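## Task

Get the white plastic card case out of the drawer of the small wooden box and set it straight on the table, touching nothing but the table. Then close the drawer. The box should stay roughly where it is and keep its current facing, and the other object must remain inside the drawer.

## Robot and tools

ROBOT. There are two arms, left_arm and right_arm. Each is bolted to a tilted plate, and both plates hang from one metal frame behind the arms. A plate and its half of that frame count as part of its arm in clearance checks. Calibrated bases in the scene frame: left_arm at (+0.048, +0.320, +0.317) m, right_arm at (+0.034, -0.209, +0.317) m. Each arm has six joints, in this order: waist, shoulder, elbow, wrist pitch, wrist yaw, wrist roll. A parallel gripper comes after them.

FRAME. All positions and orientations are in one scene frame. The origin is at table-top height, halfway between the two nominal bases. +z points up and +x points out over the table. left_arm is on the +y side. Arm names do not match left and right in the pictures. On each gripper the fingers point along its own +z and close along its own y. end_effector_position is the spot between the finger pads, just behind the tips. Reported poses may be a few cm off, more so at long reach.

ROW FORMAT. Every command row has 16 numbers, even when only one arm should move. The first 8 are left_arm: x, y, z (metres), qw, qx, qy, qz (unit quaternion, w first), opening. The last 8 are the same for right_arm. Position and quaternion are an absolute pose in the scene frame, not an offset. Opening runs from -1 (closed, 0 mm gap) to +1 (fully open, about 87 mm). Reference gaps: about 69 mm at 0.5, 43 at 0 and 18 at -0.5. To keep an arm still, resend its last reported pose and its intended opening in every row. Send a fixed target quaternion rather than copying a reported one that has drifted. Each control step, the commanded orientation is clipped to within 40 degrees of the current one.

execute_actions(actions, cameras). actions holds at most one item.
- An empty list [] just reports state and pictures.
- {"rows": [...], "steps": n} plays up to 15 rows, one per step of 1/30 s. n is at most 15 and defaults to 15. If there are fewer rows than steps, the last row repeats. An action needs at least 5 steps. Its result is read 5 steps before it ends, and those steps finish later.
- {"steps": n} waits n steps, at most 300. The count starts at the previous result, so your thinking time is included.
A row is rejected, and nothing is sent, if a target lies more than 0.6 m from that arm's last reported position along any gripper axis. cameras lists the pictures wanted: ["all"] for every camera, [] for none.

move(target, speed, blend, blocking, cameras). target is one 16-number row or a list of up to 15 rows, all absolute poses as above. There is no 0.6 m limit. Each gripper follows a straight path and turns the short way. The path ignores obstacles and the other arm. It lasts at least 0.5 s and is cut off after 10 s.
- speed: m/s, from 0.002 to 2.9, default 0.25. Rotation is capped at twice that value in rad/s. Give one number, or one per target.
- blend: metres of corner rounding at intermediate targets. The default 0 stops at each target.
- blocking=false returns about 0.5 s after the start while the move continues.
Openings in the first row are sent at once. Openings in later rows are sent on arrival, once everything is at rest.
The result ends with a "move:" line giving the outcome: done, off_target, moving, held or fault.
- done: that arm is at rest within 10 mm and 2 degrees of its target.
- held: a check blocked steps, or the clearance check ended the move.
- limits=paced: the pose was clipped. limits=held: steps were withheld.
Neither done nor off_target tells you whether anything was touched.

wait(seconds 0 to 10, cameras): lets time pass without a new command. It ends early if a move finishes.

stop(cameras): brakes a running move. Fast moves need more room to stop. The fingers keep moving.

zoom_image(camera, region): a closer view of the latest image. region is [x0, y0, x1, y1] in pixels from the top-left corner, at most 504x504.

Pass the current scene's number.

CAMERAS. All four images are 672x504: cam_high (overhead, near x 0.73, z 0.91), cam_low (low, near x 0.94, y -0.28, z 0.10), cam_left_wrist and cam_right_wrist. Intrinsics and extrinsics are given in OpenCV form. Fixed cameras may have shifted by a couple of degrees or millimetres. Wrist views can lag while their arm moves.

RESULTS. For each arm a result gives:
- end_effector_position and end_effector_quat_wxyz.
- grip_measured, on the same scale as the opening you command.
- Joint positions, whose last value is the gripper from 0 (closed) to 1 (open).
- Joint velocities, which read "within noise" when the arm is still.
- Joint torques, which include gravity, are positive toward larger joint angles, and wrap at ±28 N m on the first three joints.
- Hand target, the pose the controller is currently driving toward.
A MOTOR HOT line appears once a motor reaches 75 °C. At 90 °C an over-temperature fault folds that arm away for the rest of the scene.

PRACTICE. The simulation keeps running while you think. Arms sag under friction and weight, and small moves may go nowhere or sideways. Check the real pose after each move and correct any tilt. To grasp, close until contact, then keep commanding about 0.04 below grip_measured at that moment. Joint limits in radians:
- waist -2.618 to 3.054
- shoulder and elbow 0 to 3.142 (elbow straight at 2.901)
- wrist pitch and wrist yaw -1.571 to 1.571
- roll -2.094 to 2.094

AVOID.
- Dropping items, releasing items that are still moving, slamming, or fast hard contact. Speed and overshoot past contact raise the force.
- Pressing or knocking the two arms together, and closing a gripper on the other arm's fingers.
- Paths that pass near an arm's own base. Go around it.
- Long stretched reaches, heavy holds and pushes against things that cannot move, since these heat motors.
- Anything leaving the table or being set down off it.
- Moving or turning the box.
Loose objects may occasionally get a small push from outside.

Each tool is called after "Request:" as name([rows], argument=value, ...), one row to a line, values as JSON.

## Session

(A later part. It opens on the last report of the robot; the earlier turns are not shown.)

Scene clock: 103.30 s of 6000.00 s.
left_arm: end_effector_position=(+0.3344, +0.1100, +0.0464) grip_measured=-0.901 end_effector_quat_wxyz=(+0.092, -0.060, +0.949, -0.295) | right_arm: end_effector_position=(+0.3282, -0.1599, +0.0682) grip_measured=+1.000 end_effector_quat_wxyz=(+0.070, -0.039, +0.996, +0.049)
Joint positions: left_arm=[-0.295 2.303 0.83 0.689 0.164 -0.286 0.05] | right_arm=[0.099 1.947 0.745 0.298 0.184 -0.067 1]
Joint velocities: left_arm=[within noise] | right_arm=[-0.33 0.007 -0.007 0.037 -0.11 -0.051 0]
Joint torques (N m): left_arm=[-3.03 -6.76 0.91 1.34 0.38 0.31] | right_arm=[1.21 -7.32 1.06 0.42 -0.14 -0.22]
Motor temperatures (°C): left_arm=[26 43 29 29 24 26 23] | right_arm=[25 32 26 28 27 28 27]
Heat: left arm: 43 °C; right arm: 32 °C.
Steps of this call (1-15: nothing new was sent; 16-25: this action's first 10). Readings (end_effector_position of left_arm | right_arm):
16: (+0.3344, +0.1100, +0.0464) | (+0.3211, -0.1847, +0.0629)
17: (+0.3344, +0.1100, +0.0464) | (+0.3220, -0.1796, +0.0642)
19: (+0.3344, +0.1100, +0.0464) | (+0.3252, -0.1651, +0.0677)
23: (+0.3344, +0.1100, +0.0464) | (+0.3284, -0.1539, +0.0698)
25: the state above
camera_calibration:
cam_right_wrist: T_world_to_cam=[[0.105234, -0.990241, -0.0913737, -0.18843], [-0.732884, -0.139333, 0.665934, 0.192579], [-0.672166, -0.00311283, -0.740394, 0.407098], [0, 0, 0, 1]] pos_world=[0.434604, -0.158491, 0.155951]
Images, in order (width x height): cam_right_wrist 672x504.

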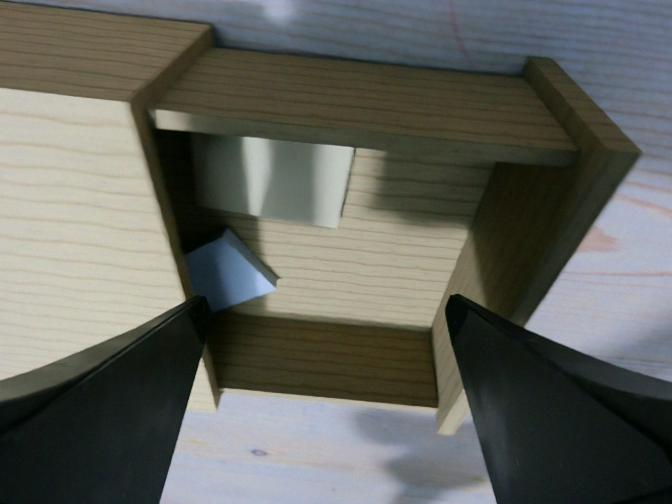

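Request:
execute_actions([
  {"rows":[[0.335,0.112,0.042,0.0936,-0.0594,0.9486,-0.2965,-0.9,0.328,-0.150,0.062,0.0681,-0.0318,0.9961,0.0459,1.0],[0.335,0.112,0.042,0.0936,-0.0594,0.9486,-0.2965,-0.9,0.328,-0.138,0.062,0.0681,-0.0318,0.9961,0.0459,1.0],[0.335,0.112,0.042,0.0936,-0.0594,0.9486,-0.2965,-0.9,0.328,-0.138,0.062,0.0681,-0.0318,0.9961,0.0459,1.0],[0.335,0.112,0.042,0.0936,-0.0594,0.9486,-0.2965,-0.9,0.328,-0.138,0.062,0.0681,-0.0318,0.9961,0.0459,1.0],[0.335,0.112,0.042,0.0936,-0.0594,0.9486,-0.2965,-0.9,0.328,-0.142,0.062,0.0681,-0.0318,0.9961,0.0459,1.0],[0.335,0.112,0.042,0.0936,-0.0594,0.9486,-0.2965,-0.9,0.328,-0.147,0.062,0.0681,-0.0318,0.9961,0.0459,1.0],[0.335,0.112,0.042,0.0936,-0.0594,0.9486,-0.2965,-0.9,0.328,-0.152,0.062,0.0681,-0.0318,0.9961,0.0459,1.0],[0.335,0.112,0.042,0.0936,-0.0594,0.9486,-0.2965,-0.9,0.328,-0.157,0.062,0.0681,-0.0318,0.9961,0.0459,1.0],[0.335,0.112,0.042,0.0936,-0.0594,0.9486,-0.2965,-0.9,0.328,-0.163,0.062,0.0681,-0.0318,0.9961,0.0459,1.0],[0.335,0.112,0.042,0.0936,-0.0594,0.9486,-0.2965,-0.9,0.328,-0.169,0.062,0.0681,-0.0318,0.9961,0.0459,1.0],[0.335,0.112,0.042,0.0936,-0.0594,0.9486,-0.2965,-0.9,0.328,-0.175,0.062,0.0681,-0.0318,0.9961,0.0459,1.0],[0.335,0.112,0.042,0.0936,-0.0594,0.9486,-0.2965,-0.9,0.328,-0.181,0.062,0.0681,-0.0318,0.9961,0.0459,1.0],[0.335,0.112,0.042,0.0936,-0.0594,0.9486,-0.2965,-0.9,0.328,-0.188,0.062,0.0681,-0.0318,0.9961,0.0459,1.0],[0.335,0.112,0.042,0.0936,-0.0594,0.9486,-0.2965,-0.9,0.328,-0.195,0.062,0.0681,-0.0318,0.9961,0.0459,1.0],[0.335,0.112,0.042,0.0936,-0.0594,0.9486,-0.2965,-0.9,0.328,-0.202,0.062,0.0681,-0.0318,0.9961,0.0459,1.0]],"steps":15},
], cameras=[])

Request:
execute_actions([
  {"rows":[[0.335,0.112,0.042,0.0936,-0.0594,0.9486,-0.2965,-0.9,0.328,-0.158,0.060,0.0681,-0.0318,0.9961,0.0459,1.0],[0.335,0.112,0.042,0.0936,-0.0594,0.9486,-0.2965,-0.9,0.328,-0.138,0.060,0.0681,-0.0318,0.9961,0.0459,1.0],[0.335,0.112,0.042,0.0936,-0.0594,0.9486,-0.2965,-0.9,0.328,-0.138,0.060,0.0681,-0.0318,0.9961,0.0459,1.0],[0.335,0.112,0.042,0.0936,-0.0594,0.9486,-0.2965,-0.9,0.328,-0.138,0.060,0.0681,-0.0318,0.9961,0.0459,1.0],[0.335,0.112,0.042,0.0936,-0.0594,0.9486,-0.2965,-0.9,0.328,-0.142,0.060,0.0681,-0.0318,0.9961,0.0459,1.0],[0.335,0.112,0.042,0.0936,-0.0594,0.9486,-0.2965,-0.9,0.328,-0.147,0.060,0.0681,-0.0318,0.9961,0.0459,1.0],[0.335,0.112,0.042,0.0936,-0.0594,0.9486,-0.2965,-0.9,0.328,-0.152,0.060,0.0681,-0.0318,0.9961,0.0459,1.0],[0.335,0.112,0.042,0.0936,-0.0594,0.9486,-0.2965,-0.9,0.328,-0.157,0.060,0.0681,-0.0318,0.9961,0.0459,1.0],[0.335,0.112,0.042,0.0936,-0.0594,0.9486,-0.2965,-0.9,0.328,-0.163,0.060,0.0681,-0.0318,0.9961,0.0459,1.0],[0.335,0.112,0.042,0.0936,-0.0594,0.9486,-0.2965,-0.9,0.328,-0.169,0.060,0.0681,-0.0318,0.9961,0.0459,1.0],[0.335,0.112,0.042,0.0936,-0.0594,0.9486,-0.2965,-0.9,0.328,-0.175,0.060,0.0681,-0.0318,0.9961,0.0459,1.0],[0.335,0.112,0.042,0.0936,-0.0594,0.9486,-0.2965,-0.9,0.328,-0.181,0.060,0.0681,-0.0318,0.9961,0.0459,1.0],[0.335,0.112,0.042,0.0936,-0.0594,0.9486,-0.2965,-0.9,0.328,-0.188,0.060,0.0681,-0.0318,0.9961,0.0459,1.0],[0.335,0.112,0.042,0.0936,-0.0594,0.9486,-0.2965,-0.9,0.328,-0.195,0.060,0.0681,-0.0318,0.9961,0.0459,1.0],[0.335,0.112,0.042,0.0936,-0.0594,0.9486,-0.2965,-0.9,0.328,-0.202,0.060,0.0681,-0.0318,0.9961,0.0459,1.0]],"steps":15},
], cameras=["cam_right_wrist"])

Scene clock: 105.60 s of 6000.00 s.
left_arm: end_effector_position=(+0.3344, +0.1100, +0.0464) grip_measured=-0.901 end_effector_quat_wxyz=(+0.092, -0.060, +0.949, -0.295) | right_arm: end_effector_position=(+0.3241, -0.1516, +0.0640) grip_measured=+1.000 end_effector_quat_wxyz=(+0.062, -0.044, +0.996, +0.052)
Joint positions: left_arm=[-0.295 2.303 0.83 0.689 0.164 -0.286 0.05] | right_arm=[0.118 1.976 0.758 0.295 0.19 -0.057 1]
Joint velocities: left_arm=[within noise] | right_arm=[-0.515 0.002 -0.032 0.095 -0.3 -0.007 0]
Joint torques (N m): left_arm=[-2.97 -6.79 0.94 1.33 0.39 0.31] | right_arm=[1.57 -7.91 0.57 0.53 0.46 -0.42]
Motor temperatures (°C): left_arm=[26 43 29 29 24 26 23] | right_arm=[25 32 26 28 27 28 27]
Heat: left arm: 43 °C; right arm: 32 °C.
Off your previous action's commanded pose at its last step (step 5 of this call): left_arm 0.005 m, 0 deg | right_arm 0.017 m, 1 deg.
Steps of this call (1-5: your previous action's last 5; 6-59: nothing new was sent; 60-69: this action's first 10). Readings (end_effector_position of left_arm | right_arm):
60: (+0.3344, +0.1100, +0.0464) | (+0.3199, -0.1873, +0.0608)
61: (+0.3344, +0.1100, +0.0464) | (+0.3206, -0.1803, +0.0617)
63: (+0.3344, +0.1100, +0.0464) | (+0.3228, -0.1605, +0.0642)
67: (+0.3344, +0.1100, +0.0464) | (+0.3245, -0.1420, +0.0666)
69: the state above
No camera images: "cameras" was empty.

Scene clock: 106.10 s of 6000.00 s.
left_arm: end_effector_position=(+0.3344, +0.1100, +0.0464) grip_measured=-0.901 end_effector_quat_wxyz=(+0.092, -0.060, +0.949, -0.295) | right_arm: end_effector_position=(+0.3238, -0.1527, +0.0619) grip_measured=+1.000 end_effector_quat_wxyz=(+0.061, -0.041, +0.996, +0.049)
Joint positions: left_arm=[-0.295 2.303 0.83 0.689 0.164 -0.286 0.05] | right_arm=[0.116 1.984 0.761 0.299 0.196 -0.052 1]
Joint velocities: left_arm=[within noise] | right_arm=[-0.462 -0.002 -0.012 -0.007 -0.183 -0.168 0]
Joint torques (N m): left_arm=[-3 -6.72 0.94 1.34 0.38 0.31] | right_arm=[1.26 -7.9 0.5 0.59 -0.02 -0.21]
Motor temperatures (°C): left_arm=[26 43 29 29 24 26 23] | right_arm=[25 32 26 28 27 28 27]
Heat: left arm: 43 °C; right arm: 32 °C.
Off your previous action's commanded pose at its last step (step 5 of this call): left_arm 0.005 m, 0 deg | right_arm 0.027 m, 2 deg.
Steps of this call (1-5: your previous action's last 5; 6-15: this action's first 10). Readings (end_effector_position of left_arm | right_arm):
6: (+0.3344, +0.1100, +0.0464) | (+0.3169, -0.1812, +0.0562)
7: (+0.3344, +0.1100, +0.0464) | (+0.3168, -0.1798, +0.0567)
9: (+0.3344, +0.1100, +0.0464) | (+0.3200, -0.1653, +0.0600)
13: (+0.3344, +0.1100, +0.0464) | (+0.3243, -0.1451, +0.0641)
15: the state above
camera_calibration:
cam_right_wrist: T_world_to_cam=[[0.10778, -0.989939, -0.091678, -0.182148], [-0.720978, -0.141323, 0.678394, 0.189505], [-0.684525, -0.00701945, -0.728956, 0.402186], [0, 0, 0, 1]] pos_world=[0.431567, -0.150711, 0.147918]
Images, in order (width x height): cam_right_wrist 672x504.

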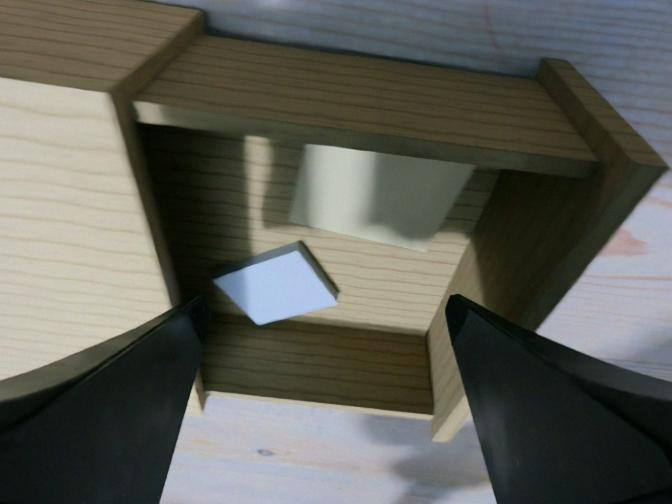

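Request:
execute_actions([
  {"rows":[[0.335,0.112,0.042,0.0936,-0.0594,0.9486,-0.2965,-0.9,0.328,-0.158,0.062,0.0681,-0.0318,0.9961,0.0459,1.0],[0.335,0.112,0.042,0.0936,-0.0594,0.9486,-0.2965,-0.9,0.328,-0.138,0.062,0.0681,-0.0318,0.9961,0.0459,1.0],[0.335,0.112,0.042,0.0936,-0.0594,0.9486,-0.2965,-0.9,0.328,-0.138,0.062,0.0681,-0.0318,0.9961,0.0459,1.0],[0.335,0.112,0.042,0.0936,-0.0594,0.9486,-0.2965,-0.9,0.328,-0.138,0.062,0.0681,-0.0318,0.9961,0.0459,1.0],[0.335,0.112,0.042,0.0936,-0.0594,0.9486,-0.2965,-0.9,0.328,-0.140,0.062,0.0681,-0.0318,0.9961,0.0459,1.0],[0.335,0.112,0.042,0.0936,-0.0594,0.9486,-0.2965,-0.9,0.328,-0.142,0.062,0.0681,-0.0318,0.9961,0.0459,1.0],[0.335,0.112,0.042,0.0936,-0.0594,0.9486,-0.2965,-0.9,0.328,-0.144,0.062,0.0681,-0.0318,0.9961,0.0459,1.0],[0.335,0.112,0.042,0.0936,-0.0594,0.9486,-0.2965,-0.9,0.328,-0.147,0.062,0.0681,-0.0318,0.9961,0.0459,1.0],[0.335,0.112,0.042,0.0936,-0.0594,0.9486,-0.2965,-0.9,0.328,-0.150,0.062,0.0681,-0.0318,0.9961,0.0459,1.0],[0.335,0.112,0.042,0.0936,-0.0594,0.9486,-0.2965,-0.9,0.328,-0.153,0.062,0.0681,-0.0318,0.9961,0.0459,1.0],[0.335,0.112,0.042,0.0936,-0.0594,0.9486,-0.2965,-0.9,0.328,-0.156,0.062,0.0681,-0.0318,0.9961,0.0459,1.0],[0.335,0.112,0.042,0.0936,-0.0594,0.9486,-0.2965,-0.9,0.328,-0.158,0.062,0.0681,-0.0318,0.9961,0.0459,1.0],[0.335,0.112,0.042,0.0936,-0.0594,0.9486,-0.2965,-0.9,0.328,-0.160,0.062,0.0681,-0.0318,0.9961,0.0459,1.0],[0.335,0.112,0.042,0.0936,-0.0594,0.9486,-0.2965,-0.9,0.328,-0.160,0.062,0.0681,-0.0318,0.9961,0.0459,1.0],[0.335,0.112,0.042,0.0936,-0.0594,0.9486,-0.2965,-0.9,0.328,-0.160,0.062,0.0681,-0.0318,0.9961,0.0459,1.0]],"steps":15},
], cameras=["cam_right_wrist"])

Scene clock: 107.87 s of 6000.00 s.
left_arm: end_effector_position=(+0.3344, +0.1100, +0.0464) grip_measured=-0.901 end_effector_quat_wxyz=(+0.092, -0.060, +0.949, -0.295) | right_arm: end_effector_position=(+0.3264, -0.1411, +0.0656) grip_measured=+1.000 end_effector_quat_wxyz=(+0.068, -0.051, +0.995, +0.057)
Joint positions: left_arm=[-0.295 2.303 0.83 0.689 0.164 -0.286 0.05] | right_arm=[0.148 1.981 0.763 0.302 0.198 -0.049 1]
Joint velocities: left_arm=[within noise] | right_arm=[-0.247 0.012 0.002 0.037 -0.022 0.081 0]
Joint torques (N m): left_arm=[-2.99 -6.76 0.95 1.34 0.39 0.3] | right_arm=[1.87 -6.64 1.16 0.53 0.01 -0.01]
Motor temperatures (°C): left_arm=[26 43 29 29 24 26 23] | right_arm=[25 32 26 28 27 28 27]
Heat: left arm: 43 °C; right arm: 32 °C.
Off your previous action's commanded pose at its last step (step 5 of this call): left_arm 0.005 m, 0 deg | right_arm 0.025 m, 2 deg.
Steps of this call (1-5: your previous action's last 5; 6-43: nothing new was sent; 44-53: this action's first 10). Readings (end_effector_position of left_arm | right_arm):
44: (+0.3344, +0.1100, +0.0464) | (+0.3134, -0.1942, +0.0522)
45: (+0.3344, +0.1100, +0.0464) | (+0.3143, -0.1864, +0.0541)
47: (+0.3344, +0.1100, +0.0464) | (+0.3181, -0.1663, +0.0594)
51: (+0.3344, +0.1100, +0.0464) | (+0.3262, -0.1372, +0.0666)
53: the state above
camera_calibration:
cam_right_wrist: T_world_to_cam=[[0.129735, -0.985982, -0.104925, -0.176351], [-0.726736, -0.166542, 0.666423, 0.189693], [-0.674555, -0.0102053, -0.738154, 0.403574], [0, 0, 0, 1]] pos_world=[0.432968, -0.138169, 0.15298]
Images, in order (width x height): cam_right_wrist 672x504.

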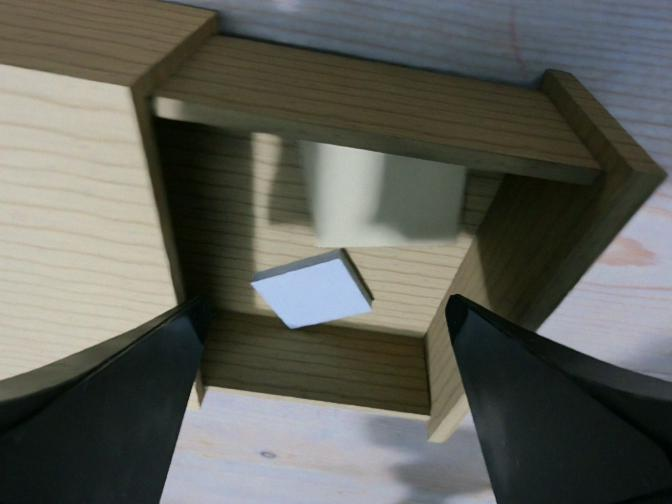

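Request:
move([
  [0.335,0.112,0.042,0.0936,-0.0594,0.9486,-0.2965,-0.9,0.325,-0.155,0.11,0.0681,-0.0318,0.9961,0.0459,1.0],
  [0.335,0.112,0.042,0.0936,-0.0594,0.9486,-0.2965,-0.9,0.284,-0.143,0.075,0.0194,0.4694,0.8829,-0.0104,0.1],
], speed=[0.3,0.6], blend=[0.02,0], cameras=["cam_right_wrist"])

Scene clock: 112.33 s of 6000.00 s.
left_arm: end_effector_position=(+0.3344, +0.1100, +0.0464) grip_measured=-0.901 end_effector_quat_wxyz=(+0.092, -0.060, +0.949, -0.295) | right_arm: end_effector_position=(+0.2852, -0.1400, +0.0790) grip_measured=+0.100 end_effector_quat_wxyz=(+0.014, +0.465, +0.885, -0.002)
Joint positions: left_arm=[-0.295 2.303 0.83 0.689 0.164 -0.286 0.05] | right_arm=[0.128 1.907 0.61 0.266 0.318 1.03 0.55]
Joint velocities: within noise
Joint torques (N m): left_arm=[-2.99 -6.74 0.91 1.34 0.39 0.3] | right_arm=[2.47 -4.66 0.25 0.37 0.24 -0.04]
Motor temperatures (°C): left_arm=[26 43 29 29 24 26 23] | right_arm=[25 33 25 28 27 28 27]
Heat: left arm: 43 °C; right arm: 33 °C.
Hand target: left_arm +0.3350, +0.1120, +0.0421; +0.094, -0.059, +0.949, -0.296 | right_arm +0.2840, -0.1431, +0.0752; +0.019, +0.469, +0.883, -0.010
Off your previous action's commanded pose at its last step (step 5 of this call): left_arm 0.005 m, 0 deg | right_arm 0.006 m, 1 deg.
Off the commanded pose: left_arm 0.005 m, 0 deg | right_arm 0.005 m, 1 deg.
Kept back: nothing.
move: done
camera_calibration:
cam_right_wrist: T_world_to_cam=[[-0.810761, -0.585299, -0.00963477, 0.148239], [-0.391477, 0.529894, 0.752302, 0.146156], [-0.435216, 0.613708, -0.658748, 0.398531], [0, 0, 0, 1]] pos_world=[0.35085, -0.235265, 0.154007]
Images, in order (width x height): cam_right_wrist 672x504.

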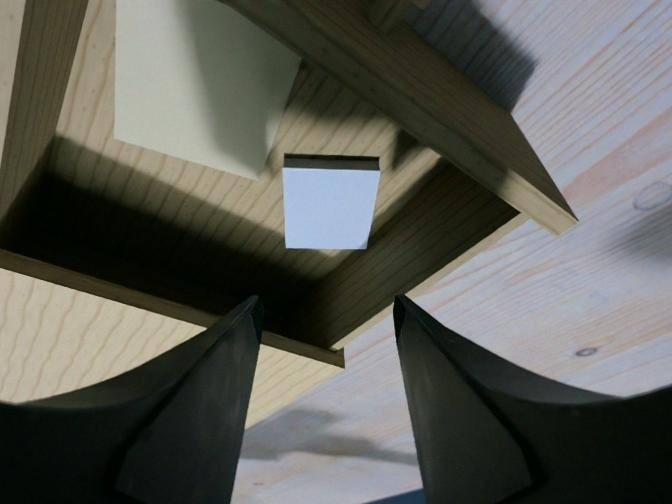

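Request:
move([
  [0.335,0.112,0.042,0.0936,-0.0594,0.9486,-0.2965,-0.9,0.310,-0.157,0.105,0.0194,0.4694,0.8829,-0.0104,0.1],
  [0.335,0.112,0.042,0.0936,-0.0594,0.9486,-0.2965,-0.9,0.328,-0.160,0.062,0.0681,-0.0318,0.9961,0.0459,1.0],
], speed=[0.4,0.6], blend=[0.025,0], cameras=[])

Request:
execute_actions([
  {"rows":[[0.335,0.112,0.042,0.0936,-0.0594,0.9486,-0.2965,-0.9,0.328,-0.128,0.064,0.0681,-0.0318,0.9961,0.0459,1.0],[0.335,0.112,0.042,0.0936,-0.0594,0.9486,-0.2965,-0.9,0.328,-0.110,0.064,0.0681,-0.0318,0.9961,0.0459,1.0],[0.335,0.112,0.042,0.0936,-0.0594,0.9486,-0.2965,-0.9,0.328,-0.110,0.064,0.0681,-0.0318,0.9961,0.0459,1.0],[0.335,0.112,0.042,0.0936,-0.0594,0.9486,-0.2965,-0.9,0.328,-0.110,0.064,0.0681,-0.0318,0.9961,0.0459,1.0],[0.335,0.112,0.042,0.0936,-0.0594,0.9486,-0.2965,-0.9,0.328,-0.112,0.064,0.0681,-0.0318,0.9961,0.0459,1.0],[0.335,0.112,0.042,0.0936,-0.0594,0.9486,-0.2965,-0.9,0.328,-0.114,0.064,0.0681,-0.0318,0.9961,0.0459,1.0],[0.335,0.112,0.042,0.0936,-0.0594,0.9486,-0.2965,-0.9,0.328,-0.117,0.064,0.0681,-0.0318,0.9961,0.0459,1.0],[0.335,0.112,0.042,0.0936,-0.0594,0.9486,-0.2965,-0.9,0.328,-0.120,0.064,0.0681,-0.0318,0.9961,0.0459,1.0],[0.335,0.112,0.042,0.0936,-0.0594,0.9486,-0.2965,-0.9,0.328,-0.124,0.064,0.0681,-0.0318,0.9961,0.0459,1.0],[0.335,0.112,0.042,0.0936,-0.0594,0.9486,-0.2965,-0.9,0.328,-0.128,0.064,0.0681,-0.0318,0.9961,0.0459,1.0],[0.335,0.112,0.042,0.0936,-0.0594,0.9486,-0.2965,-0.9,0.328,-0.132,0.064,0.0681,-0.0318,0.9961,0.0459,1.0],[0.335,0.112,0.042,0.0936,-0.0594,0.9486,-0.2965,-0.9,0.328,-0.136,0.064,0.0681,-0.0318,0.9961,0.0459,1.0],[0.335,0.112,0.042,0.0936,-0.0594,0.9486,-0.2965,-0.9,0.328,-0.139,0.064,0.0681,-0.0318,0.9961,0.0459,1.0],[0.335,0.112,0.042,0.0936,-0.0594,0.9486,-0.2965,-0.9,0.328,-0.142,0.064,0.0681,-0.0318,0.9961,0.0459,1.0],[0.335,0.112,0.042,0.0936,-0.0594,0.9486,-0.2965,-0.9,0.328,-0.142,0.064,0.0681,-0.0318,0.9961,0.0459,1.0]],"steps":15},
], cameras=["cam_right_wrist"])

Scene clock: 116.50 s of 6000.00 s.
left_arm: end_effector_position=(+0.3344, +0.1100, +0.0464) grip_measured=-0.901 end_effector_quat_wxyz=(+0.092, -0.060, +0.949, -0.295) | right_arm: end_effector_position=(+0.3253, -0.1565, +0.0667) grip_measured=+1.000 end_effector_quat_wxyz=(+0.063, -0.032, +0.996, +0.051)
Joint positions: left_arm=[-0.295 2.303 0.83 0.689 0.164 -0.286 0.05] | right_arm=[0.105 1.957 0.752 0.287 0.186 -0.044 1]
Joint velocities: within noise
Joint torques (N m): left_arm=[-3.02 -6.74 0.92 1.34 0.38 0.31] | right_arm=[2.07 -5.35 1.89 0.66 -0.01 -0.3]
Motor temperatures (°C): left_arm=[26 43 29 29 24 26 23] | right_arm=[25 32 25 28 27 28 27]
Heat: left arm: 43 °C; right arm: 32 °C.
Hand target: left_arm +0.3350, +0.1120, +0.0421; +0.094, -0.059, +0.949, -0.296 | right_arm +0.3279, -0.1601, +0.0622; +0.068, -0.032, +0.996, +0.046
Off the commanded pose: left_arm 0.005 m, 0 deg | right_arm 0.006 m, 1 deg.
Kept back: nothing.
move: done; blend cut to 0.021 m at target 1
No camera images: "cameras" was empty.

Scene clock: 116.83 s of 6000.00 s.
left_arm: end_effector_position=(+0.3359, +0.1150, +0.0437) grip_measured=-0.901 end_effector_quat_wxyz=(+0.094, -0.062, +0.951, -0.288) | right_arm: end_effector_position=(+0.3256, -0.1213, +0.0666) grip_measured=+1.000 end_effector_quat_wxyz=(+0.066, -0.046, +0.996, +0.044)
Joint positions: left_arm=[-0.285 2.303 0.83 0.689 0.156 -0.28 0.05] | right_arm=[0.221 2.01 0.79 0.285 0.268 0.022 1]
Joint velocities: left_arm=[within noise] | right_arm=[-0.139 -0.017 0.002 -0.037 -0.154 0.007 0]
Joint torques (N m): left_arm=[-3.84 -6.78 0.87 1.32 0.44 0.22] | right_arm=[1.99 -6.74 1.24 0.59 -0.09 -0.12]
Motor temperatures (°C): left_arm=[26 43 29 29 24 26 23] | right_arm=[25 32 25 28 27 28 27]
Heat: left arm: 43 °C; right arm: 32 °C.
Steps of this call (1-10: this action's first 10). Readings (end_effector_position of left_arm | right_arm):
1: (+0.3344, +0.1100, +0.0464) | (+0.3251, -0.1539, +0.0666)
2: (+0.3344, +0.1100, +0.0464) | (+0.3258, -0.1480, +0.0663)
4: (+0.3344, +0.1100, +0.0464) | (+0.3264, -0.1305, +0.0667)
8: (+0.3359, +0.1151, +0.0437) | (+0.3256, -0.1194, +0.0673)
10: the state above
camera_calibration:
cam_right_wrist: T_world_to_cam=[[0.117333, -0.989782, -0.0810225, -0.154678], [-0.726145, -0.141163, 0.672894, 0.194182], [-0.677456, -0.0201189, -0.735288, 0.403602], [0, 0, 0, 1]] pos_world=[0.432575, -0.117566, 0.153568]
Images, in order (width x height): cam_right_wrist 672x504.

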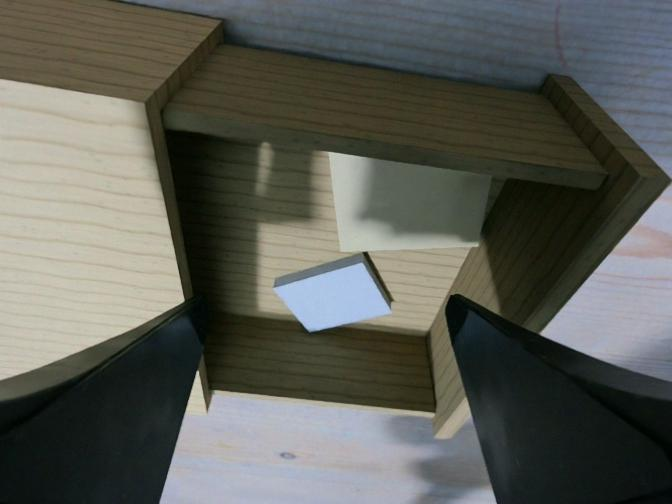

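Request:
move([
  [0.335,0.112,0.042,0.0936,-0.0594,0.9486,-0.2965,-0.9,0.322,-0.137,0.108,0.0681,-0.0318,0.9961,0.0459,1.0],
  [0.335,0.112,0.042,0.0936,-0.0594,0.9486,-0.2965,-0.9,0.276,-0.134,0.065,0.0369,0.468,0.8802,-0.0693,0.12],
], speed=[0.4,0.6], blend=[0.02,0], cameras=["cam_right_wrist"])

Scene clock: 120.63 s of 6000.00 s.
left_arm: end_effector_position=(+0.3356, +0.1139, +0.0445) grip_measured=-0.901 end_effector_quat_wxyz=(+0.093, -0.061, +0.950, -0.292) | right_arm: end_effector_position=(+0.2779, -0.1356, +0.0670) grip_measured=+0.120 end_effector_quat_wxyz=(+0.036, +0.471, +0.879, -0.062)
Joint positions: left_arm=[-0.285 2.303 0.83 0.689 0.164 -0.28 0.05] | right_arm=[0.21 1.994 0.65 0.249 0.481 1.137 0.56]
Joint velocities: within noise
Joint torques (N m): left_arm=[-3.84 -6.74 0.91 1.33 0.39 0.23] | right_arm=[4.49 -4.66 1.31 0.07 0.32 -0.04]
Motor temperatures (°C): left_arm=[27 43 29 29 24 26 23] | right_arm=[25 32 25 28 27 28 27]
Heat: left arm: 43 °C; right arm: 32 °C.
Hand target: left_arm +0.3350, +0.1120, +0.0421; +0.094, -0.059, +0.949, -0.296 | right_arm +0.2760, -0.1341, +0.0651; +0.037, +0.468, +0.880, -0.069
Off your previous action's commanded pose at its last step (step 5 of this call): left_arm 0.004 m, 1 deg | right_arm 0.009 m, 1 deg.
Off the commanded pose: left_arm 0.003 m, 1 deg | right_arm 0.003 m, 1 deg.
Kept back: nothing.
move: done
camera_calibration:
cam_right_wrist: T_world_to_cam=[[-0.821253, -0.565596, 0.0751234, 0.144769], [-0.3693, 0.627298, 0.685649, 0.161383], [-0.434925, 0.535348, -0.724046, 0.378478], [0, 0, 0, 1]] pos_world=[0.343101, -0.221973, 0.152508]
Images, in order (width x height): cam_right_wrist 672x504.

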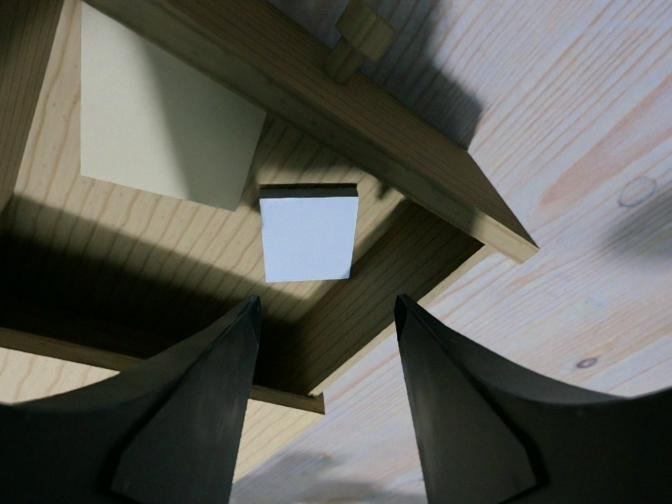

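Request:
move(target=[0.335,0.112,0.042,0.0936,-0.0594,0.9486,-0.2965,-0.9,0.2775,-0.125,0.009,0.0369,0.468,0.8802,-0.0693,0.12], speed=0.2, cameras=["cam_right_wrist"])

Scene clock: 121.83 s of 6000.00 s.
left_arm: end_effector_position=(+0.3356, +0.1139, +0.0445) grip_measured=-0.901 end_effector_quat_wxyz=(+0.093, -0.061, +0.950, -0.292) | right_arm: end_effector_position=(+0.2777, -0.1231, +0.0228) grip_measured=+0.120 end_effector_quat_wxyz=(+0.032, +0.463, +0.883, -0.068)
Joint positions: left_arm=[-0.285 2.303 0.83 0.689 0.164 -0.28 0.05] | right_arm=[0.203 2.209 0.769 0.334 0.483 1.119 0.56]
Joint velocities: within noise
Joint torques (N m): left_arm=[-3.81 -6.72 0.94 1.32 0.39 0.24] | right_arm=[2.04 -2.18 1.61 0.54 0.15 -0.12]
Motor temperatures (°C): left_arm=[27 43 29 29 24 26 23] | right_arm=[25 32 25 28 27 28 27]
Heat: left arm: 43 °C; right arm: 32 °C.
Hand target: left_arm +0.3350, +0.1120, +0.0421; +0.094, -0.059, +0.949, -0.296 | right_arm +0.2772, -0.1252, +0.0100; +0.037, +0.468, +0.880, -0.070
Off the commanded pose: left_arm 0.003 m, 1 deg | right_arm 0.014 m, 1 deg.
Kept back: nothing.
move: off_target (right_arm)
camera_calibration:
cam_right_wrist: T_world_to_cam=[[-0.810778, -0.578252, 0.0909046, 0.150155], [-0.36961, 0.626162, 0.68652, 0.18375], [-0.453903, 0.523016, -0.721406, 0.34335], [0, 0, 0, 1]] pos_world=[0.345505, -0.207808, 0.107897]
Images, in order (width x height): cam_right_wrist 672x504.

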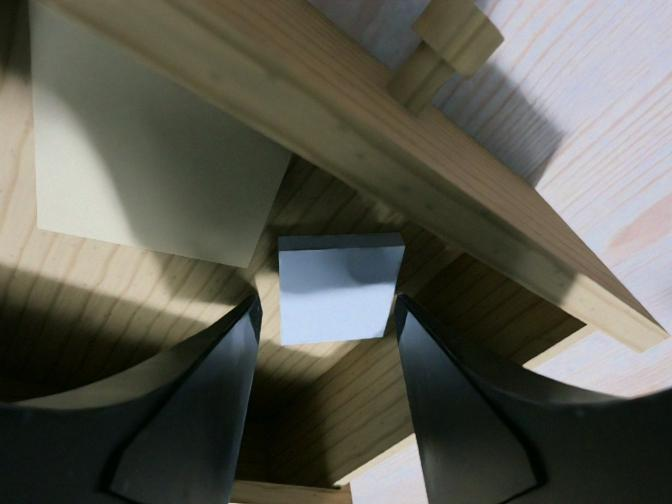

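Request:
move([
  [0.335,0.112,0.042,0.0936,-0.0594,0.9486,-0.2965,-0.9,0.2775,-0.125,0.005,0.0369,0.468,0.8802,-0.0693,-0.3],
  [0.335,0.112,0.042,0.0936,-0.0594,0.9486,-0.2965,-0.9,0.279,-0.132,0.055,0.0369,0.468,0.8802,-0.0693,-0.3],
  [0.335,0.112,0.042,0.0936,-0.0594,0.9486,-0.2965,-0.9,0.279,-0.134,0.125,0.0369,0.468,0.8802,-0.0693,-0.3],
], speed=[0.1,0.15,0.3], blend=[0,0.02,0], cameras=["cam_high","cam_right_wrist"])

Scene clock: 124.20 s of 6000.00 s.
left_arm: end_effector_position=(+0.3356, +0.1139, +0.0445) grip_measured=-0.901 end_effector_quat_wxyz=(+0.093, -0.061, +0.950, -0.292) | right_arm: end_effector_position=(+0.2704, -0.1339, +0.1196) grip_measured=-0.063 end_effector_quat_wxyz=(+0.023, +0.464, +0.883, -0.071)
Joint positions: left_arm=[-0.285 2.303 0.83 0.689 0.164 -0.28 0.05] | right_arm=[0.289 1.762 0.607 -0.015 0.513 1.218 0.468]
Joint velocities: within noise
Joint torques (N m): left_arm=[-3.85 -6.74 0.9 1.33 0.39 0.24] | right_arm=[4.04 -7.35 2.28 -0.06 0.3 -0.03]
Motor temperatures (°C): left_arm=[27 43 29 29 24 26 23] | right_arm=[25 32 25 28 27 28 27]
Heat: left arm: 43 °C; right arm: 32 °C.
Hand target: left_arm +0.3350, +0.1120, +0.0420; +0.094, -0.059, +0.949, -0.296 | right_arm +0.2788, -0.1339, +0.1248; +0.037, +0.468, +0.880, -0.069
Off the commanded pose: left_arm 0.003 m, 1 deg | right_arm 0.010 m, 2 deg.
Kept back: nothing.
move: done
camera_calibration:
cam_right_wrist: T_world_to_cam=[[-0.810544, -0.576218, 0.104834, 0.127745], [-0.354955, 0.625682, 0.694643, 0.116386], [-0.465859, 0.525828, -0.711675, 0.417985], [0, 0, 0, 1]] pos_world=[0.339577, -0.219, 0.20323]
Images, in order (width x height): cam_high 672x504, cam_right_wrist 672x504.

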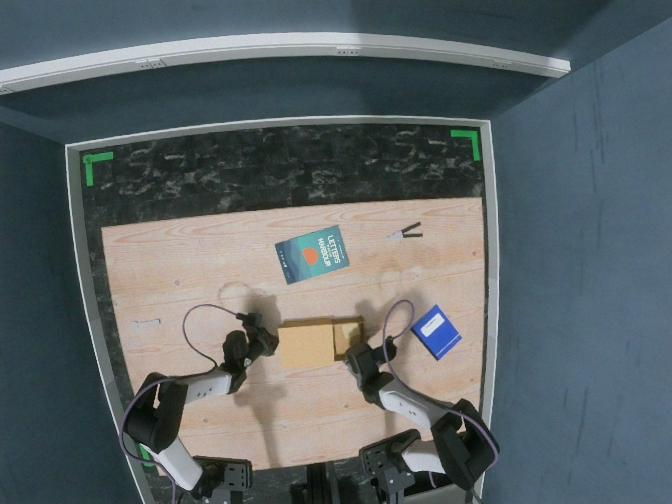

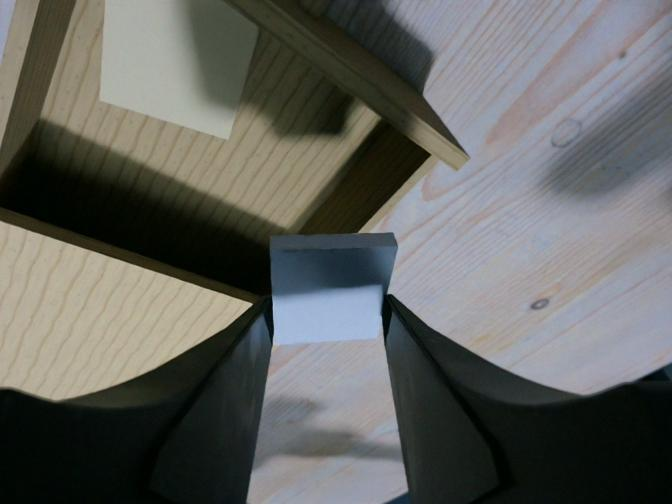

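Request:
move([
  [0.335,0.112,0.042,0.0936,-0.0594,0.9486,-0.2965,-0.9,0.254,-0.266,0.105,0.0369,0.468,0.8802,-0.0693,-0.3],
  [0.335,0.112,0.042,0.0936,-0.0594,0.9486,-0.2965,-0.9,0.250,-0.270,0.018,0.0369,0.468,0.8802,-0.0693,-0.3],
  [0.335,0.112,0.042,0.0936,-0.0594,0.9486,-0.2965,-0.9,0.250,-0.270,-0.004,0.0369,0.468,0.8802,-0.0693,0.25],
  [0.335,0.112,0.042,0.0936,-0.0594,0.9486,-0.2965,-0.9,0.250,-0.270,0.06,0.0369,0.468,0.8802,-0.0693,0.25],
], speed=[0.6,0.35,0.08,0.3], blend=[0.03,0.005,0,0], cameras=["cam_high","cam_right_wrist"])

Scene clock: 127.77 s of 6000.00 s.
left_arm: end_effector_position=(+0.3356, +0.1139, +0.0445) grip_measured=-0.901 end_effector_quat_wxyz=(+0.093, -0.061, +0.950, -0.292) | right_arm: end_effector_position=(+0.2424, -0.2713, +0.0547) grip_measured=+0.250 end_effector_quat_wxyz=(+0.027, +0.466, +0.881, -0.076)
Joint positions: left_arm=[-0.285 2.303 0.83 0.689 0.164 -0.28 0.05] | right_arm=[-0.306 1.933 0.508 0.467 0.228 0.665 0.625]
Joint velocities: within noise
Joint torques (N m): left_arm=[-3.92 -6.74 0.92 1.32 0.39 0.24] | right_arm=[1.48 -8.24 -1.39 0.2 0.1 -0.03]
Motor temperatures (°C): left_arm=[27 43 29 29 24 26 23] | right_arm=[25 32 25 28 27 28 27]
Heat: left arm: 43 °C; right arm: 32 °C.
Hand target: left_arm +0.3350, +0.1120, +0.0421; +0.094, -0.059, +0.949, -0.297 | right_arm +0.2497, -0.2700, +0.0597; +0.037, +0.468, +0.880, -0.069
Off the commanded pose: left_arm 0.003 m, 1 deg | right_arm 0.009 m, 1 deg.
Kept back: nothing.
move: done; target 3's new opening was sent with right_arm's hand 0.018 m and 3 deg from that target
camera_calibration:
cam_right_wrist: T_world_to_cam=[[-0.813296, -0.571483, 0.109347, 0.0343039], [-0.354382, 0.635572, 0.685903, 0.240526], [-0.46148, 0.519091, -0.719431, 0.428542], [0, 0, 0, 1]] pos_world=[0.310901, -0.35572, 0.139578]
Images, in order (width x height): cam_high 672x504, cam_right_wrist 672x504.

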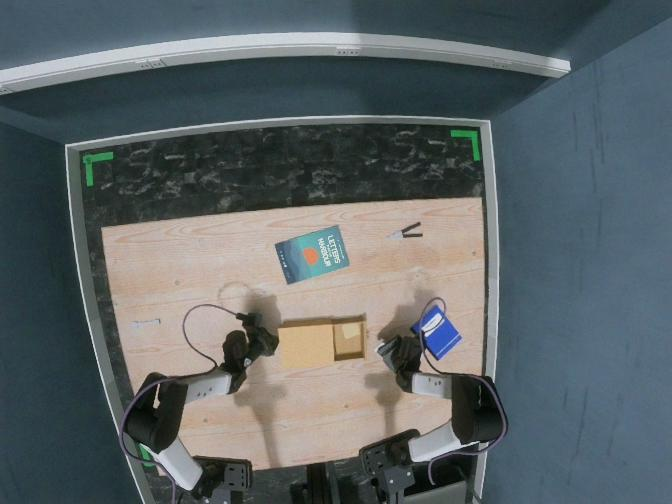

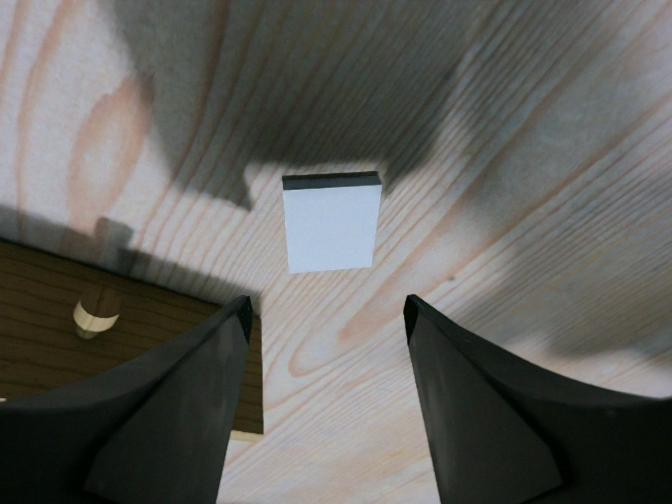

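Request:
move([
  [0.335,0.112,0.042,0.0936,-0.0594,0.9486,-0.2965,-0.9,0.300,-0.262,0.085,0.2113,-0.0103,0.9707,0.1137,-0.97],
  [0.335,0.112,0.042,0.0936,-0.0594,0.9486,-0.2965,-0.9,0.321,-0.250,0.024,0.2113,-0.0103,0.9707,0.1137,-0.97],
  [0.335,0.085,0.042,0.0936,-0.0594,0.9486,-0.2965,-0.9,0.320,-0.160,0.024,0.2113,-0.0103,0.9707,0.1137,-0.97],
  [0.335,0.055,0.042,0.0936,-0.0594,0.9486,-0.2965,-0.9,0.316,-0.100,0.024,0.2113,-0.0103,0.9707,0.1137,-0.97],
], speed=[0.7,0.4,0.12,0.08], blend=[0.03,0.01,0.01,0], cameras=["cam_high","cam_low","cam_right_wrist"])

Scene clock: 141.93 s of 6000.00 s.
left_arm: end_effector_position=(+0.3547, +0.0882, +0.0341) grip_measured=-0.901 end_effector_quat_wxyz=(+0.120, -0.073, +0.958, -0.249) | right_arm: end_effector_position=(+0.3103, -0.1366, +0.0219) grip_measured=-0.971 end_effector_quat_wxyz=(+0.198, -0.011, +0.979, +0.050)
Joint positions: left_arm=[-0.379 2.367 0.931 0.691 -0.004 -0.346 0.05] | right_arm=[0.131 2.292 0.58 1.069 0.202 -0.053 0.015]
Joint velocities: within noise
Joint torques (N m): left_arm=[-9.1 -6.12 1.37 1.24 0.91 -0.13] | right_arm=[7.5 -4.62 0.38 1.13 -1.03 0.33]
Motor temperatures (°C): left_arm=[27 43 29 30 25 26 23] | right_arm=[25 33 25 28 27 28 27]
Heat: left arm: 43 °C; right arm: 33 °C.
Hand target: left_arm +0.3342, +0.0577, +0.0432; +0.093, -0.059, +0.949, -0.295 | right_arm +0.3146, -0.1017, +0.0263; +0.209, -0.011, +0.971, +0.113
Off the commanded pose: left_arm 0.039 m, 7 deg | right_arm 0.037 m, 7 deg.
Kept back: nothing.
move: off_target (left_arm, right_arm)
camera_calibration:
cam_right_wrist: T_world_to_cam=[[0.0611301, -0.994263, -0.0877717, -0.154651], [-0.884667, -0.0946913, 0.456505, 0.271311], [-0.462198, 0.0497425, -0.885381, 0.306021], [0, 0, 0, 1]] pos_world=[0.390916, -0.143295, 0.133516]
Images, in order (width x height): cam_high 672x504, cam_low 672x504, cam_right_wrist 672x504.

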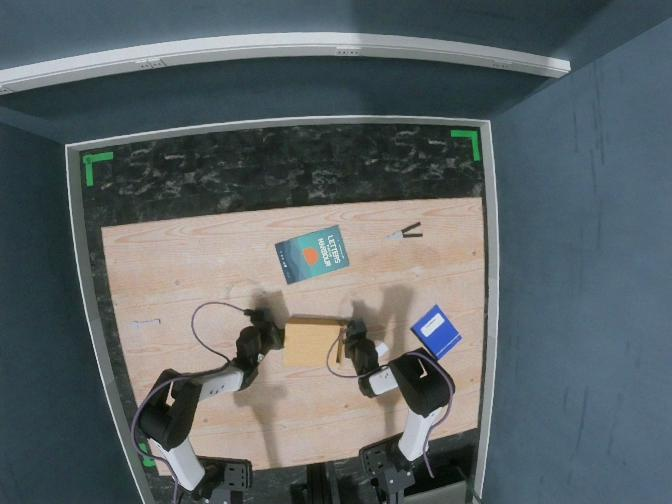

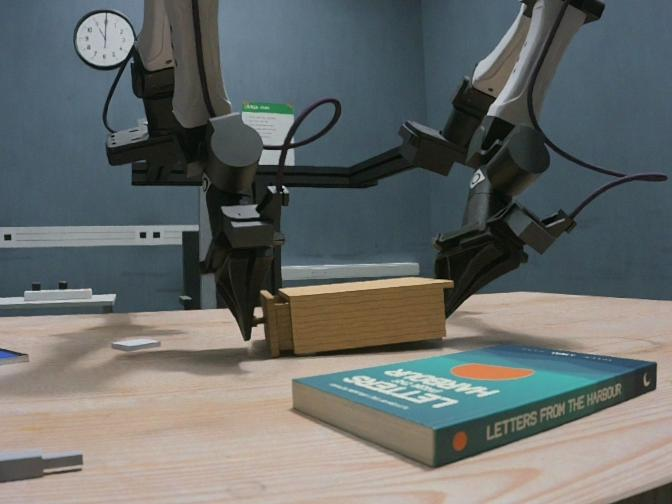

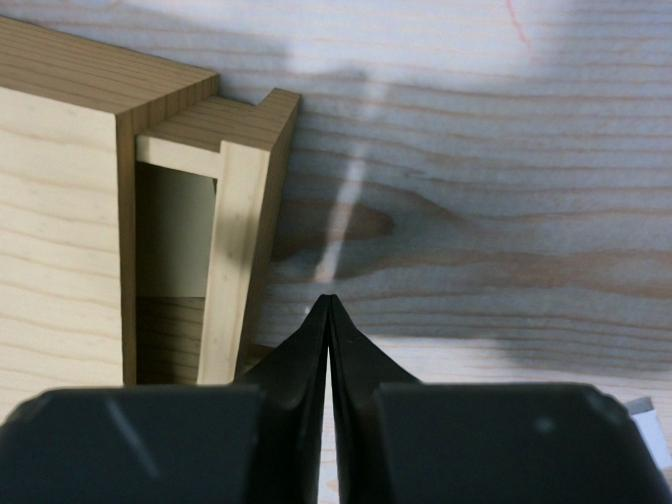

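Request:
execute_actions([
  {"rows":[[0.335,0.05,0.042,0.0936,-0.0594,0.9486,-0.2965,-0.9,0.316,-0.093,0.024,0.2113,-0.0103,0.9707,0.1137,-0.97],[0.335,0.045,0.042,0.0936,-0.0594,0.9486,-0.2965,-0.9,0.316,-0.086,0.024,0.2113,-0.0103,0.9707,0.1137,-0.97],[0.335,0.04,0.042,0.0936,-0.0594,0.9486,-0.2965,-0.9,0.316,-0.079,0.024,0.2113,-0.0103,0.9707,0.1137,-0.97],[0.335,0.035,0.042,0.0936,-0.0594,0.9486,-0.2965,-0.9,0.316,-0.072,0.024,0.2113,-0.0103,0.9707,0.1137,-0.97],[0.335,0.03,0.042,0.0936,-0.0594,0.9486,-0.2965,-0.9,0.316,-0.065,0.024,0.2113,-0.0103,0.9707,0.1137,-0.97],[0.335,0.025,0.042,0.0936,-0.0594,0.9486,-0.2965,-0.9,0.316,-0.058,0.024,0.2113,-0.0103,0.9707,0.1137,-0.97],[0.335,0.02,0.042,0.0936,-0.0594,0.9486,-0.2965,-0.9,0.316,-0.052,0.024,0.2113,-0.0103,0.9707,0.1137,-0.97]],"steps":15},
], cameras=["cam_right_wrist"])

Scene clock: 142.67 s of 6000.00 s.
left_arm: end_effector_position=(+0.3723, +0.0782, +0.0286) grip_measured=-0.902 end_effector_quat_wxyz=(+0.147, -0.082, +0.962, -0.217) | right_arm: end_effector_position=(+0.3002, -0.1211, +0.0216) grip_measured=-0.972 end_effector_quat_wxyz=(+0.185, -0.007, +0.983, +0.004)
Joint positions: left_arm=[-0.422 2.401 0.999 0.69 -0.114 -0.369 0.049] | right_arm=[0.242 2.326 0.608 1.029 0.382 0.018 0.014]
Joint velocities: left_arm=[0.002 0.066 0.061 -0.051 -0.256 -0.095 -0.021] | right_arm=[0.125 0.007 0.061 -0.168 0.315 0.374 0.019]
Joint torques (N m): left_arm=[-12.44 -6.26 1.43 1.04 1.65 -0.44] | right_arm=[11.21 -4.81 2.59 1.21 -1.87 0.08]
Motor temperatures (°C): left_arm=[27 43 29 30 25 26 23] | right_arm=[25 33 25 28 27 28 27]
Heat: left arm: 43 °C; right arm: 33 °C.
Steps of this call (1-12: nothing new was sent; 13-22: this action's first 10). Readings (end_effector_position of left_arm | right_arm):
13: (+0.3549, +0.0878, +0.0340) | (+0.3104, -0.1362, +0.0218)
14: (+0.3555, +0.0875, +0.0335) | (+0.3106, -0.1356, +0.0217)
16: (+0.3579, +0.0835, +0.0328) | (+0.3099, -0.1297, +0.0216)
20: (+0.3693, +0.0767, +0.0310) | (+0.3020, -0.1219, +0.0212)
22: the state above
camera_calibration:
cam_right_wrist: T_world_to_cam=[[0.0349541, -0.999389, -0.000102156, -0.133289], [-0.874431, -0.0306332, 0.484182, 0.26808], [-0.483889, -0.0168348, -0.874967, 0.298626], [0, 0, 0, 1]] pos_world=[0.383578, -0.119968, 0.131475]
Images, in order (width x height): cam_right_wrist 672x504.

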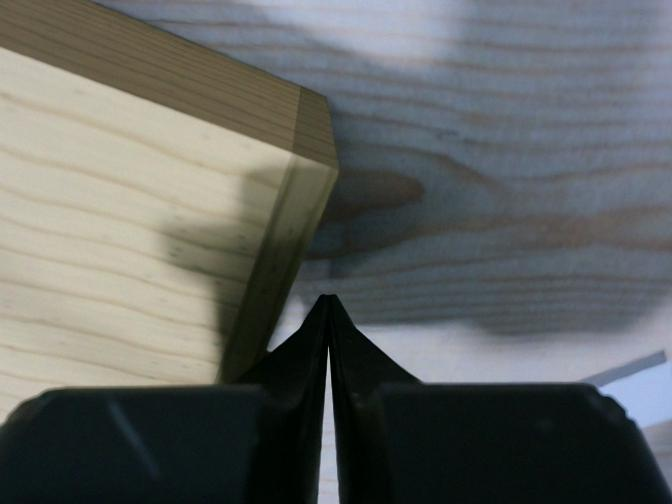

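Request:
execute_actions([
  {"rows":[[0.368,0.07,0.035,0.13,-0.075,0.957,-0.248,-0.9,0.302,-0.115,0.024,0.2,-0.009,0.977,0.06,-0.97],[0.368,0.085,0.037,0.13,-0.075,0.957,-0.248,-0.9,0.302,-0.13,0.024,0.2,-0.009,0.977,0.06,-0.97],[0.368,0.1,0.04,0.13,-0.075,0.957,-0.248,-0.9,0.303,-0.145,0.026,0.2,-0.009,0.977,0.06,-0.97],[0.368,0.11,0.042,0.13,-0.075,0.957,-0.248,-0.9,0.305,-0.155,0.028,0.2,-0.009,0.977,0.06,-0.97],[0.368,0.12,0.044,0.13,-0.075,0.957,-0.248,-0.9,0.306,-0.163,0.03,0.2,-0.009,0.977,0.06,-0.97]],"steps":15},
], cameras=["cam_high"])

Request:
zoom_image(camera="cam_high", region=[270, 300, 400, 380])

Scene clock: 143.30 s of 6000.00 s.
left_arm: end_effector_position=(+0.3609, +0.1255, +0.0333) grip_measured=-0.901 end_effector_quat_wxyz=(+0.123, -0.091, +0.963, -0.224) | right_arm: end_effector_position=(+0.2858, -0.1747, +0.0205) grip_measured=-0.971 end_effector_quat_wxyz=(+0.167, +0.009, +0.986, +0.021)
Joint positions: left_arm=[-0.305 2.308 0.88 0.682 -0.007 -0.321 0.05] | right_arm=[0.034 2.271 0.518 1.064 0.196 -0.071 0.015]
Joint velocities: left_arm=[0.09 -0.115 -0.002 0.007 0.168 0.11 0.016] | right_arm=[-0.022 -0.085 -0.027 0.066 -0.432 -0.154 0.014]
Joint torques (N m): left_arm=[-4.75 -9.95 0.44 1.25 0.41 0.32] | right_arm=[2.85 -8.18 -2.48 0.97 -0.27 -0.26]
Motor temperatures (°C): left_arm=[27 43 29 30 25 26 23] | right_arm=[25 33 25 28 27 28 27]
Heat: left arm: 43 °C; right arm: 33 °C.
Off your previous action's commanded pose at its last step (step 5 of this call): left_arm 0.072 m, 12 deg | right_arm 0.071 m, 14 deg.
Steps of this call (1-5: your previous action's last 5; 6-9: nothing new was sent; 10-19: this action's first 10). Readings (end_effector_position of left_arm | right_arm):
10: (+0.3738, +0.0824, +0.0260) | (+0.2955, -0.1251, +0.0217)
11: (+0.3720, +0.0839, +0.0260) | (+0.2939, -0.1270, +0.0211)
13: (+0.3653, +0.0908, +0.0301) | (+0.2882, -0.1393, +0.0193)
17: (+0.3574, +0.1208, +0.0327) | (+0.2816, -0.1747, +0.0194)
19: the state above
Images, in order (width x height): cam_high 672x504.

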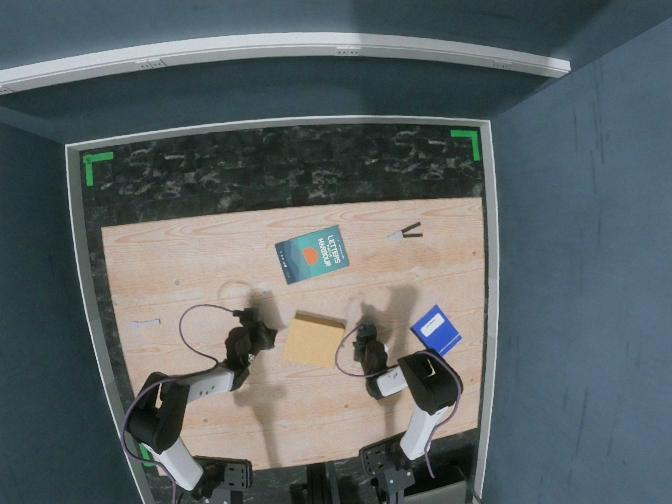

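Scaled by 3.877 from the camera's 672x504 image, which has a finer 960x720 frame.

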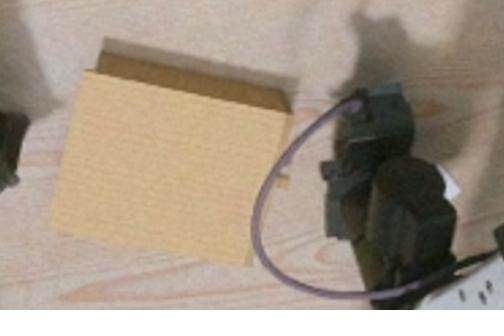

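Request:
execute_actions([
  {"rows":[[0.34,0.13,0.042,0.0936,-0.0594,0.9486,-0.2965,-0.9,0.32,-0.17,0.03,0.2113,-0.0103,0.9707,0.1137,-0.97],[0.32,0.13,0.042,0.0936,-0.0594,0.9486,-0.2965,-0.9,0.345,-0.17,0.032,0.2113,-0.0103,0.9707,0.1137,-0.97],[0.30,0.13,0.042,0.0936,-0.0594,0.9486,-0.2965,-0.9,0.37,-0.17,0.034,0.2113,-0.0103,0.9707,0.1137,-0.97],[0.28,0.13,0.042,0.0936,-0.0594,0.9486,-0.2965,-0.9,0.385,-0.17,0.034,0.2113,-0.0103,0.9707,0.1137,-0.97],[0.272,0.13,0.042,0.0936,-0.0594,0.9486,-0.2965,-0.9,0.387,-0.17,0.034,0.2113,-0.0103,0.9707,0.1137,-0.97]],"steps":13},
], cameras=[])

Request:
execute_actions([
  {"rows":[[0.272,0.122,0.042,0.0936,-0.0594,0.9486,-0.2965,-0.9,0.387,-0.16,0.034,0.2113,-0.0103,0.9707,0.1137,-0.97],[0.272,0.115,0.042,0.0936,-0.0594,0.9486,-0.2965,-0.9,0.387,-0.148,0.034,0.2113,-0.0103,0.9707,0.1137,-0.97],[0.272,0.107,0.042,0.0936,-0.0594,0.9486,-0.2965,-0.9,0.387,-0.136,0.034,0.2113,-0.0103,0.9707,0.1137,-0.97],[0.272,0.1,0.042,0.0936,-0.0594,0.9486,-0.2965,-0.9,0.387,-0.124,0.034,0.2113,-0.0103,0.9707,0.1137,-0.97],[0.272,0.093,0.042,0.0936,-0.0594,0.9486,-0.2965,-0.9,0.387,-0.114,0.034,0.2113,-0.0103,0.9707,0.1137,-0.97],[0.272,0.086,0.042,0.0936,-0.0594,0.9486,-0.2965,-0.9,0.387,-0.106,0.034,0.2113,-0.0103,0.9707,0.1137,-0.97],[0.272,0.079,0.042,0.0936,-0.0594,0.9486,-0.2965,-0.9,0.387,-0.098,0.034,0.2113,-0.0103,0.9707,0.1137,-0.97],[0.272,0.072,0.042,0.0936,-0.0594,0.9486,-0.2965,-0.9,0.387,-0.09,0.034,0.2113,-0.0103,0.9707,0.1137,-0.97],[0.272,0.066,0.042,0.0936,-0.0594,0.9486,-0.2965,-0.9,0.387,-0.083,0.034,0.2113,-0.0103,0.9707,0.1137,-0.97],[0.272,0.06,0.042,0.0936,-0.0594,0.9486,-0.2965,-0.9,0.387,-0.077,0.034,0.2113,-0.0103,0.9707,0.1137,-0.97]],"steps":15},
], cameras=["cam_high"])

Request:
zoom_image(camera="cam_high", region=[270, 300, 400, 380])

Scene clock: 144.73 s of 6000.00 s.
left_arm: end_effector_position=(+0.2580, +0.1381, +0.0402) grip_measured=-0.901 end_effector_quat_wxyz=(+0.050, -0.064, +0.960, -0.270) | right_arm: end_effector_position=(+0.3965, -0.1802, +0.0342) grip_measured=-0.971 end_effector_quat_wxyz=(+0.246, +0.004, +0.966, +0.084)
Joint positions: left_arm=[-0.263 2.359 0.626 0.855 0.149 -0.275 0.05] | right_arm=[-0.041 2.13 0.742 0.852 -0.009 -0.12 0.015]
Joint velocities: left_arm=[-0.017 0.554 -0.564 0.286 0.212 -0.051 0.021] | right_arm=[-0.017 -0.286 0.774 -0.198 -0.388 -0.081 0.035]
Joint torques (N m): left_arm=[-3.48 -7.49 1.01 1.86 0.41 0.3] | right_arm=[2.74 -7.54 -2.58 0.27 -0.25 -0.25]
Motor temperatures (°C): left_arm=[27 43 29 30 25 26 23] | right_arm=[25 33 25 28 27 28 27]
Heat: left arm: 43 °C; right arm: 33 °C.
Off your previous action's commanded pose at its last step (step 5 of this call): left_arm 0.010 m, 2 deg | right_arm 0.019 m, 4 deg.
Steps of this call (1-5: your previous action's last 5; 6-35: nothing new was sent; 36-43: this action's first 8). Readings (end_effector_position of left_arm | right_arm):
36: (+0.3574, +0.1209, +0.0377) | (+0.2906, -0.1644, +0.0224)
37: (+0.3528, +0.1215, +0.0389) | (+0.2956, -0.1642, +0.0226)
39: (+0.3302, +0.1301, +0.0399) | (+0.3141, -0.1728, +0.0226)
43: the state above
No camera images: "cameras" was empty.

Scene clock: 145.23 s of 6000.00 s.
left_arm: end_effector_position=(+0.2557, +0.0861, +0.0386) grip_measured=-0.901 end_effector_quat_wxyz=(+0.073, -0.039, +0.956, -0.283) | right_arm: end_effector_position=(+0.3959, -0.1097, +0.0379) grip_measured=-0.971 end_effector_quat_wxyz=(+0.225, -0.022, +0.969, +0.096)
Joint positions: left_arm=[-0.422 2.46 0.699 0.935 0.068 -0.34 0.05] | right_arm=[0.154 2.172 0.813 0.768 0.124 -0.054 0.014]
Joint velocities: left_arm=[-0.515 0.344 0.271 -0.242 -0.432 -0.344 -0.007] | right_arm=[0.51 0.227 0.344 0.007 0.608 0.198 -0.003]
Joint torques (N m): left_arm=[-6.22 -7.56 1.51 2.05 0.66 -0.05] | right_arm=[7.32 -5.23 0.87 0.89 -0.86 0.28]
Motor temperatures (°C): left_arm=[27 43 29 30 25 26 23] | right_arm=[25 33 25 28 27 28 27]
Heat: left arm: 43 °C; right arm: 33 °C.
Off your previous action's commanded pose at its last step (step 5 of this call): left_arm 0.025 m, 6 deg | right_arm 0.018 m, 4 deg.
Steps of this call (1-5: your previous action's last 5; 6-15: this action's first 10). Readings (end_effector_position of left_arm | right_arm):
6: (+0.2534, +0.1346, +0.0404) | (+0.3983, -0.1749, +0.0344)
7: (+0.2589, +0.1312, +0.0410) | (+0.3947, -0.1723, +0.0339)
9: (+0.2665, +0.1199, +0.0428) | (+0.3919, -0.1597, +0.0352)
13: (+0.2653, +0.0944, +0.0414) | (+0.3916, -0.1223, +0.0378)
15: the state above
Images, in order (width x height): cam_high 672x504.

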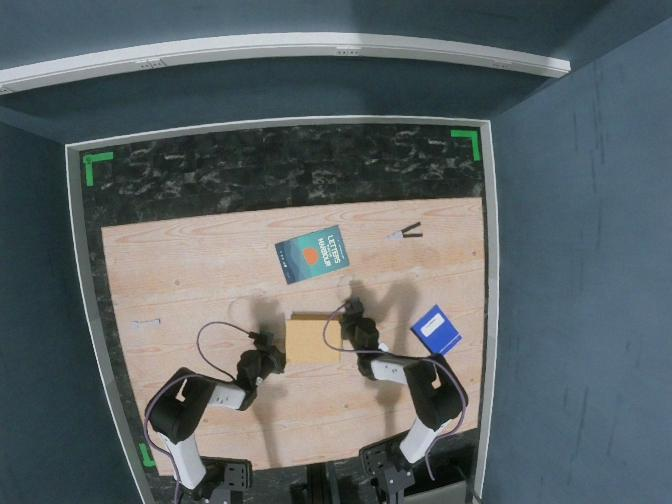

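Scaled by 3.877 from the camera's 672x504 image, which has a finer 960x720 frame.

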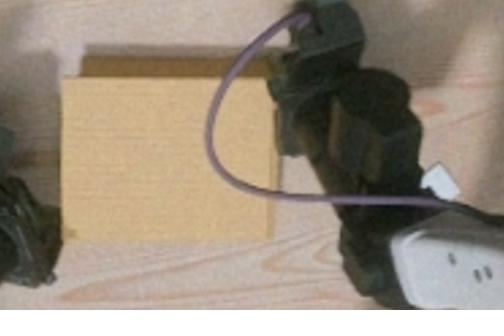

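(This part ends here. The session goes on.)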